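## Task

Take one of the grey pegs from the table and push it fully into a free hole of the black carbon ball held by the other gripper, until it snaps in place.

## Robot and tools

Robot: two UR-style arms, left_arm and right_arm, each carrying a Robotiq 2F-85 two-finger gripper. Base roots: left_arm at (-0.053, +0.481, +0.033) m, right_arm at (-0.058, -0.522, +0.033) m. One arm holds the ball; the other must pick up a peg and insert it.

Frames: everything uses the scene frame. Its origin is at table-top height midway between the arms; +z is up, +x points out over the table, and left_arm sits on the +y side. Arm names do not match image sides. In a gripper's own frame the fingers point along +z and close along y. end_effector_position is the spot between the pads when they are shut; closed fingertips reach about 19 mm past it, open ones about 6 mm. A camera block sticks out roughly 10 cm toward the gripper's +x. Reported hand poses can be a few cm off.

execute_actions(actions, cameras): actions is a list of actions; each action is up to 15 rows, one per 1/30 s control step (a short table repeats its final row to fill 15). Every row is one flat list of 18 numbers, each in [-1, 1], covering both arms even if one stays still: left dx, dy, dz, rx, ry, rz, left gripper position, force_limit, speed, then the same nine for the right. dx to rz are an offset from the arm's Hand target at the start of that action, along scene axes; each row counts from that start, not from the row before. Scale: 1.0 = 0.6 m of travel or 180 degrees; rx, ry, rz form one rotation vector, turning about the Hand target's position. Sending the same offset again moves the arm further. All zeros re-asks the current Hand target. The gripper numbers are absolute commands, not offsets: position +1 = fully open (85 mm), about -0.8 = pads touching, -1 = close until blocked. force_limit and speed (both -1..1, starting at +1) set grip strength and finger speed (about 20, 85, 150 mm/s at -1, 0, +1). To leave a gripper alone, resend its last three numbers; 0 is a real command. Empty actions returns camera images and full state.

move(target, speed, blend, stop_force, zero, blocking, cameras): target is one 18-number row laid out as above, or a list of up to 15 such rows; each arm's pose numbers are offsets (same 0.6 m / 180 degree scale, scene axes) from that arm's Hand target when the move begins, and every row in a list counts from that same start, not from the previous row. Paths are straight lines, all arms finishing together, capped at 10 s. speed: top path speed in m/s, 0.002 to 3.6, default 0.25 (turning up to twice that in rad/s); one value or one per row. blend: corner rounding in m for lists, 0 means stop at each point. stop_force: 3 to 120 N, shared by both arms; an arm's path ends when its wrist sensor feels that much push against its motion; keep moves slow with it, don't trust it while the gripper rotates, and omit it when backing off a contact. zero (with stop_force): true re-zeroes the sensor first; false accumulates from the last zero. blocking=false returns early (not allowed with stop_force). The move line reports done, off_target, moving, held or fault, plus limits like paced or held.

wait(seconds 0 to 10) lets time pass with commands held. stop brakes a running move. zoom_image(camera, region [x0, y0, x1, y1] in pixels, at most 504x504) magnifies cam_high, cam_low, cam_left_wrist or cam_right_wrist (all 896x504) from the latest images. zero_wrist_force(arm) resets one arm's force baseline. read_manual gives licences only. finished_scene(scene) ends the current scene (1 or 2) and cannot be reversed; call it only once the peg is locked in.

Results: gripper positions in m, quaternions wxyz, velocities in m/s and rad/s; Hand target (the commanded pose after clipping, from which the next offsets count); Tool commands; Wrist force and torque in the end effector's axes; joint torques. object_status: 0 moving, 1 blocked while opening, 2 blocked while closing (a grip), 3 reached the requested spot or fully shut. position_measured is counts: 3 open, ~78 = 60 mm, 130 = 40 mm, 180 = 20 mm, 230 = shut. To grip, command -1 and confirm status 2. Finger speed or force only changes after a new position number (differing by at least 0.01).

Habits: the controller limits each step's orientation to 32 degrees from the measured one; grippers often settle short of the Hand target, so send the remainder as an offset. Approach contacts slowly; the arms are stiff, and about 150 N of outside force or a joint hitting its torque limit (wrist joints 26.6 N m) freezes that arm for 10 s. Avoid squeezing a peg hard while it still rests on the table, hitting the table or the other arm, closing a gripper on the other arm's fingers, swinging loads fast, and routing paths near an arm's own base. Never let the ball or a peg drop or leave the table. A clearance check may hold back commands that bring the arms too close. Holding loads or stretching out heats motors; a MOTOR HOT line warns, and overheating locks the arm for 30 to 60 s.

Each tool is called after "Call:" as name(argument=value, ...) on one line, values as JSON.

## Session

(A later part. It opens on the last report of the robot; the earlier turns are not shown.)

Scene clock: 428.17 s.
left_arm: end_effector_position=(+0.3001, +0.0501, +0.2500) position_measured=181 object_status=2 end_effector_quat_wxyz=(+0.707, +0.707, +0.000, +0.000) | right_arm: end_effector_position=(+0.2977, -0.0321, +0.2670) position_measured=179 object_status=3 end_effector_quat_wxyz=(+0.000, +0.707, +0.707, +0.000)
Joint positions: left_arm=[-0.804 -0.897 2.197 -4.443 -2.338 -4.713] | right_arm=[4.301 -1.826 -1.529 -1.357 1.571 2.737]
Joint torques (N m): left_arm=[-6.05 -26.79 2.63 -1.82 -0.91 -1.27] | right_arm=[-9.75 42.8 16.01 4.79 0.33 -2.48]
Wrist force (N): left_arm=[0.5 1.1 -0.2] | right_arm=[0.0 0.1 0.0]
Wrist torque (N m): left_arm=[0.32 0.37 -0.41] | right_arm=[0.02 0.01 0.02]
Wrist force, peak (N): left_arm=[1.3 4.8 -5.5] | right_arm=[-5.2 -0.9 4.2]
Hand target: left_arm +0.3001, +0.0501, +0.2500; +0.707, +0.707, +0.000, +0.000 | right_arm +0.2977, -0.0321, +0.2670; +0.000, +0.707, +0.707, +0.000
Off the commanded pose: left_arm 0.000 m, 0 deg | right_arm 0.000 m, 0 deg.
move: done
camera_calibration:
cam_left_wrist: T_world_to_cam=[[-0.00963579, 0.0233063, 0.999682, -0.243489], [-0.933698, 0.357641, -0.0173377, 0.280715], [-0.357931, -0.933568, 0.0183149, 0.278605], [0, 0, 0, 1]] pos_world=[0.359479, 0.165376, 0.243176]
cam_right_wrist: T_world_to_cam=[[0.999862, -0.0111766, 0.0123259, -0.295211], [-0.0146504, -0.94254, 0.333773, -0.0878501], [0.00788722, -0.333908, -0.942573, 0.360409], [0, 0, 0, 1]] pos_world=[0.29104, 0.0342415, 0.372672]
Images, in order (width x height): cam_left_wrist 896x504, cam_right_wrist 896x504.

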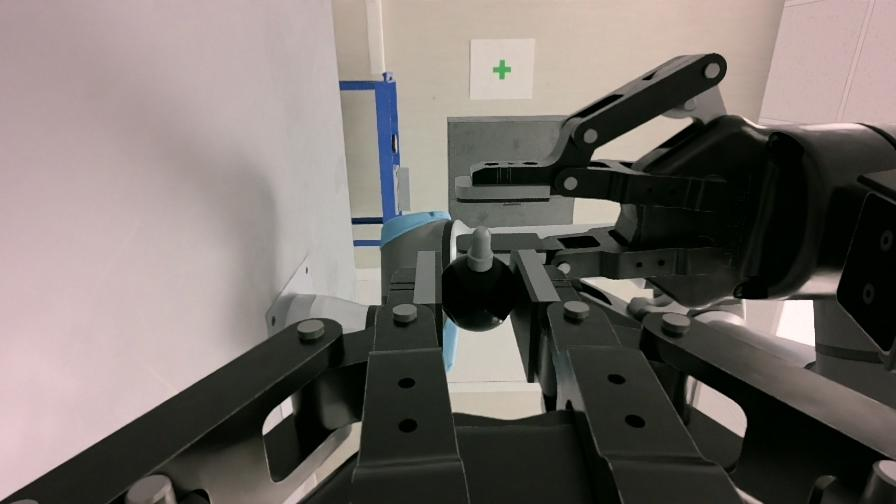

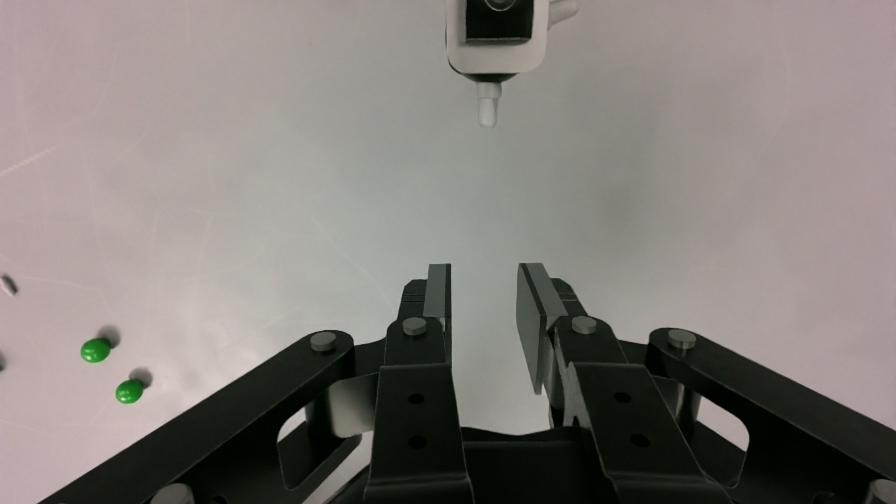

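Call:
move(target=[[0,0,0,0,0,0,-1,1,-1,0,0.075,0,0,0,0,-0.4,0,-1],[0,0,0,0,0,0,-1,1,-1,0,0.075,0,0,0,0,-1,0,-1]], speed=0.08)

Call:
move(target=[0,0,0,0,0,0,-1,1,-1,0,-0.006,0,0,0,0,-1,0,-1], speed=0.008, stop_force=14, cameras=["cam_right_wrist","cam_left_wrist"])

Call:
zoom_image(camera="cam_left_wrist", region=[420, 190, 550, 340])

Call:
zoom_image(camera="cam_right_wrist", region=[440, 220, 530, 290])

Scene clock: 448.73 s.
left_arm: end_effector_position=(+0.3001, +0.0501, +0.2500) position_measured=181 object_status=2 end_effector_quat_wxyz=(+0.707, +0.707, +0.000, +0.000) | right_arm: end_effector_position=(+0.2976, +0.0129, +0.2670) position_measured=228 object_status=0 end_effector_quat_wxyz=(+0.000, +0.707, +0.707, +0.000)
Joint positions: left_arm=[-0.804 -0.897 2.197 -4.443 -2.338 -4.713] | right_arm=[4.33 -1.914 -1.413 -1.386 1.571 2.765]
Joint torques (N m): left_arm=[-5.6 -25.98 3.04 -2.14 -1.64 -1.4] | right_arm=[8.46 32.92 38.6 5.96 1.47 2.19]
Wrist force (N): left_arm=[1.4 0.1 -5.2] | right_arm=[-5.0 -0.7 -1.0]
Wrist torque (N m): left_arm=[0.34 0.40 -0.41] | right_arm=[0.05 -0.01 -0.20]
Wrist force, peak (N): left_arm=[1.4 0.1 -5.2] | right_arm=[-5.4 -0.8 -0.9]
Hand target: left_arm +0.3001, +0.0501, +0.2500; +0.707, +0.707, +0.000, +0.000 | right_arm +0.2977, +0.0129, +0.2670; +0.000, +0.707, +0.707, +0.000
Off the commanded pose: left_arm 0.000 m, 0 deg | right_arm 0.000 m, 0 deg.
move: done

Scene clock: 450.03 s.
left_arm: end_effector_position=(+0.3001, +0.0501, +0.2500) position_measured=181 object_status=2 end_effector_quat_wxyz=(+0.707, +0.707, +0.000, +0.000) | right_arm: end_effector_position=(+0.2976, +0.0123, +0.2671) position_measured=228 object_status=2 end_effector_quat_wxyz=(+0.000, +0.707, +0.707, +0.000)
Joint positions: left_arm=[-0.804 -0.897 2.197 -4.443 -2.338 -4.713] | right_arm=[4.329 -1.912 -1.415 -1.385 1.571 2.765]
Joint torques (N m): left_arm=[-4.65 -26.42 2.18 -2.14 -1.58 -1.12] | right_arm=[7.87 33.9 37 1.29 -1.71 2.2]
Wrist force (N): left_arm=[-0.3 2.9 6.6] | right_arm=[7.5 0.8 1.8]
Wrist torque (N m): left_arm=[0.26 0.40 -0.41] | right_arm=[0.04 -0.01 -0.12]
Wrist force, peak (N): left_arm=[-0.7 3.4 13.1] | right_arm=[14.1 0.8 2.7]
Hand target: left_arm +0.3001, +0.0501, +0.2500; +0.707, +0.707, +0.000, +0.000 | right_arm +0.2976, +0.0123, +0.2671; +0.000, +0.707, +0.707, +0.000 (not the last commanded pose)
Off the commanded pose: left_arm 0.000 m, 0 deg | right_arm 0.003 m, 0 deg.
move: contact (right_arm)
camera_calibration:
cam_left_wrist: T_world_to_cam=[[-0.00963579, 0.0233063, 0.999682, -0.243489], [-0.933698, 0.357641, -0.0173377, 0.280715], [-0.357931, -0.933568, 0.0183149, 0.278605], [0, 0, 0, 1]] pos_world=[0.359479, 0.165376, 0.243176]
cam_right_wrist: T_world_to_cam=[[0.999859, -0.01124, 0.0124506, -0.294659], [-0.0147494, -0.942644, 0.333474, -0.0459805], [0.00798824, -0.333611, -0.942677, 0.375284], [0, 0, 0, 1]] pos_world=[0.290942, 0.0785439, 0.372774]
Images, in order (width x height): cam_left_wrist 896x504, cam_right_wrist 896x504.

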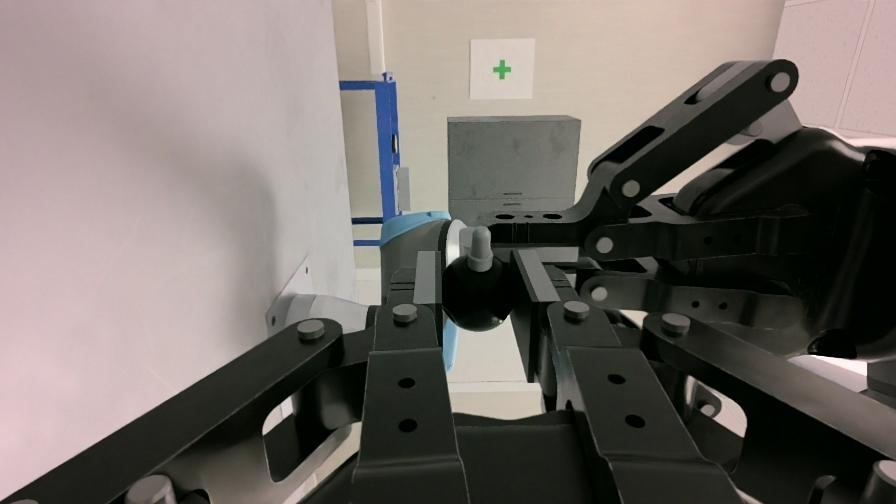

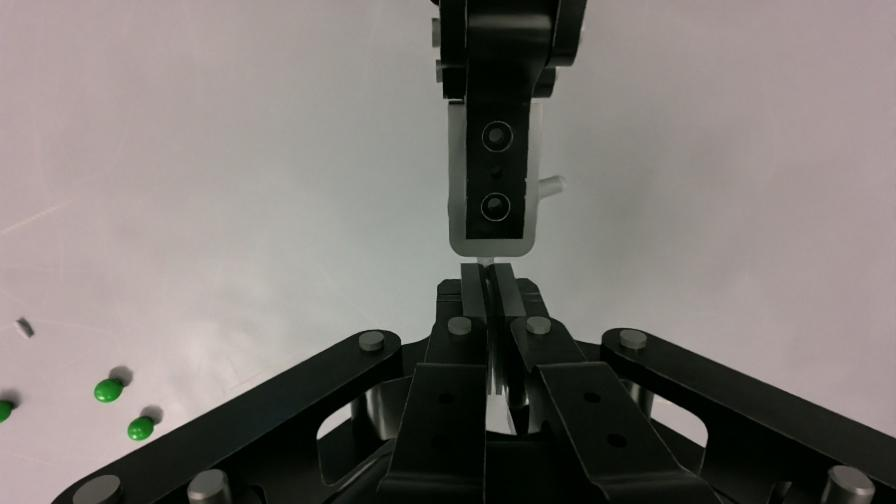

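Scaled by 3.360.

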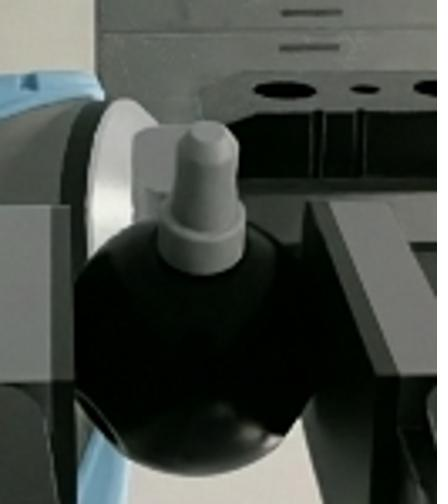

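Scaled by 5.600.

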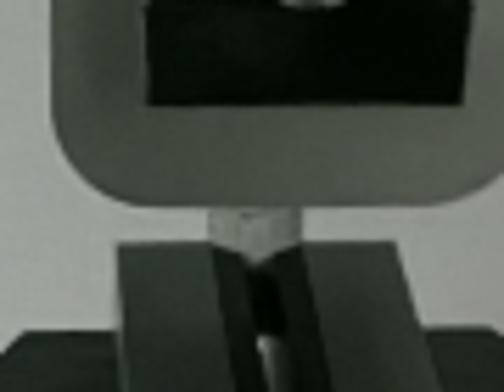

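Call:
move(target=[[0,0,0,0,0,0,-1,1,-1,0,0.0006,0,0,0,0,-1,0,-1],[0,0,0,0,0,0,-1,1,-1,0,0.0006,0,0,0,0,-0.4,0,-1],[0,0,0,0,0,0,-1,1,-1,0,-0.09,0,0,0,0,-0.4,0,-1]], speed=0.1, cameras=["cam_right_wrist"])

Call:
zoom_image(camera="cam_right_wrist", region=[440, 40, 536, 135])

Scene clock: 457.80 s.
left_arm: end_effector_position=(+0.3001, +0.0501, +0.2500) position_measured=181 object_status=2 end_effector_quat_wxyz=(+0.707, +0.707, +0.000, +0.000) | right_arm: end_effector_position=(+0.2976, -0.0416, +0.2671) position_measured=179 object_status=3 end_effector_quat_wxyz=(+0.000, +0.707, +0.707, +0.000)
Joint positions: left_arm=[-0.804 -0.897 2.197 -4.443 -2.338 -4.713] | right_arm=[4.295 -1.808 -1.552 -1.352 1.571 2.731]
Joint torques (N m): left_arm=[-6.06 -27.44 2.48 -1.87 -1.74 -1.16] | right_arm=[-9.71 39.58 17.22 5.32 1.44 -2.36]
Wrist force (N): left_arm=[0.5 1.3 -0.1] | right_arm=[0.1 0.2 0.2]
Wrist torque (N m): left_arm=[0.35 0.38 -0.40] | right_arm=[0.04 0.00 0.01]
Wrist force, peak (N): left_arm=[-0.6 3.1 6.8] | right_arm=[7.7 0.8 2.1]
Hand target: left_arm +0.3001, +0.0501, +0.2500; +0.707, +0.707, +0.000, +0.000 | right_arm +0.2976, -0.0417, +0.2671; +0.000, +0.707, +0.707, +0.000
Off the commanded pose: left_arm 0.000 m, 0 deg | right_arm 0.000 m, 0 deg.
move: done
camera_calibration:
cam_right_wrist: T_world_to_cam=[[0.999859, -0.01124, 0.0124506, -0.295265], [-0.0147494, -0.942644, 0.333474, -0.096789], [0.00798824, -0.333611, -0.942677, 0.357303], [0, 0, 0, 1]] pos_world=[0.290942, 0.0246439, 0.372774]
Images, in order (width x height): cam_right_wrist 896x504.

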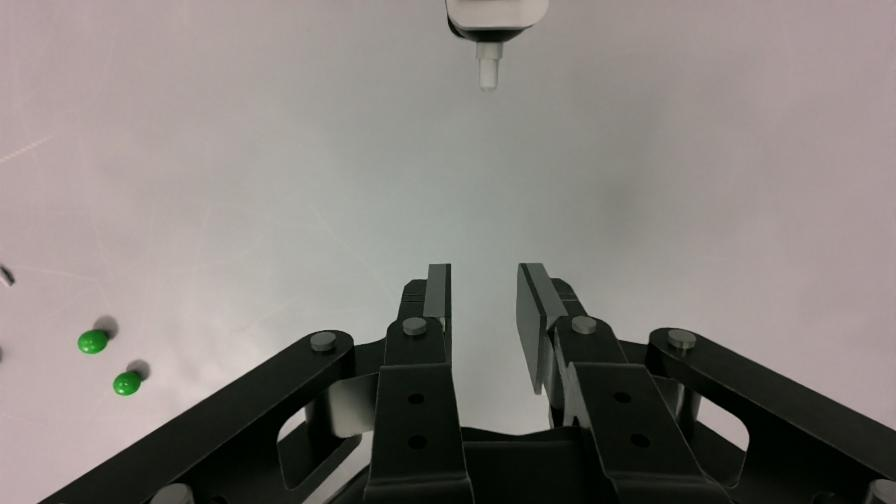

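Scaled by 5.250.

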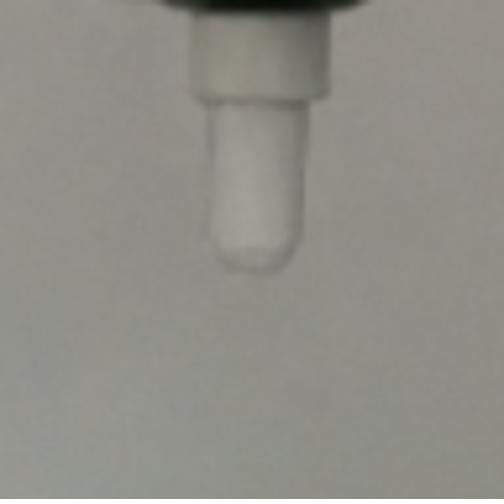

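Seated flush and held under the pull test.

Call:
finished_scene(scene=1)

The scene is finished: the task was done.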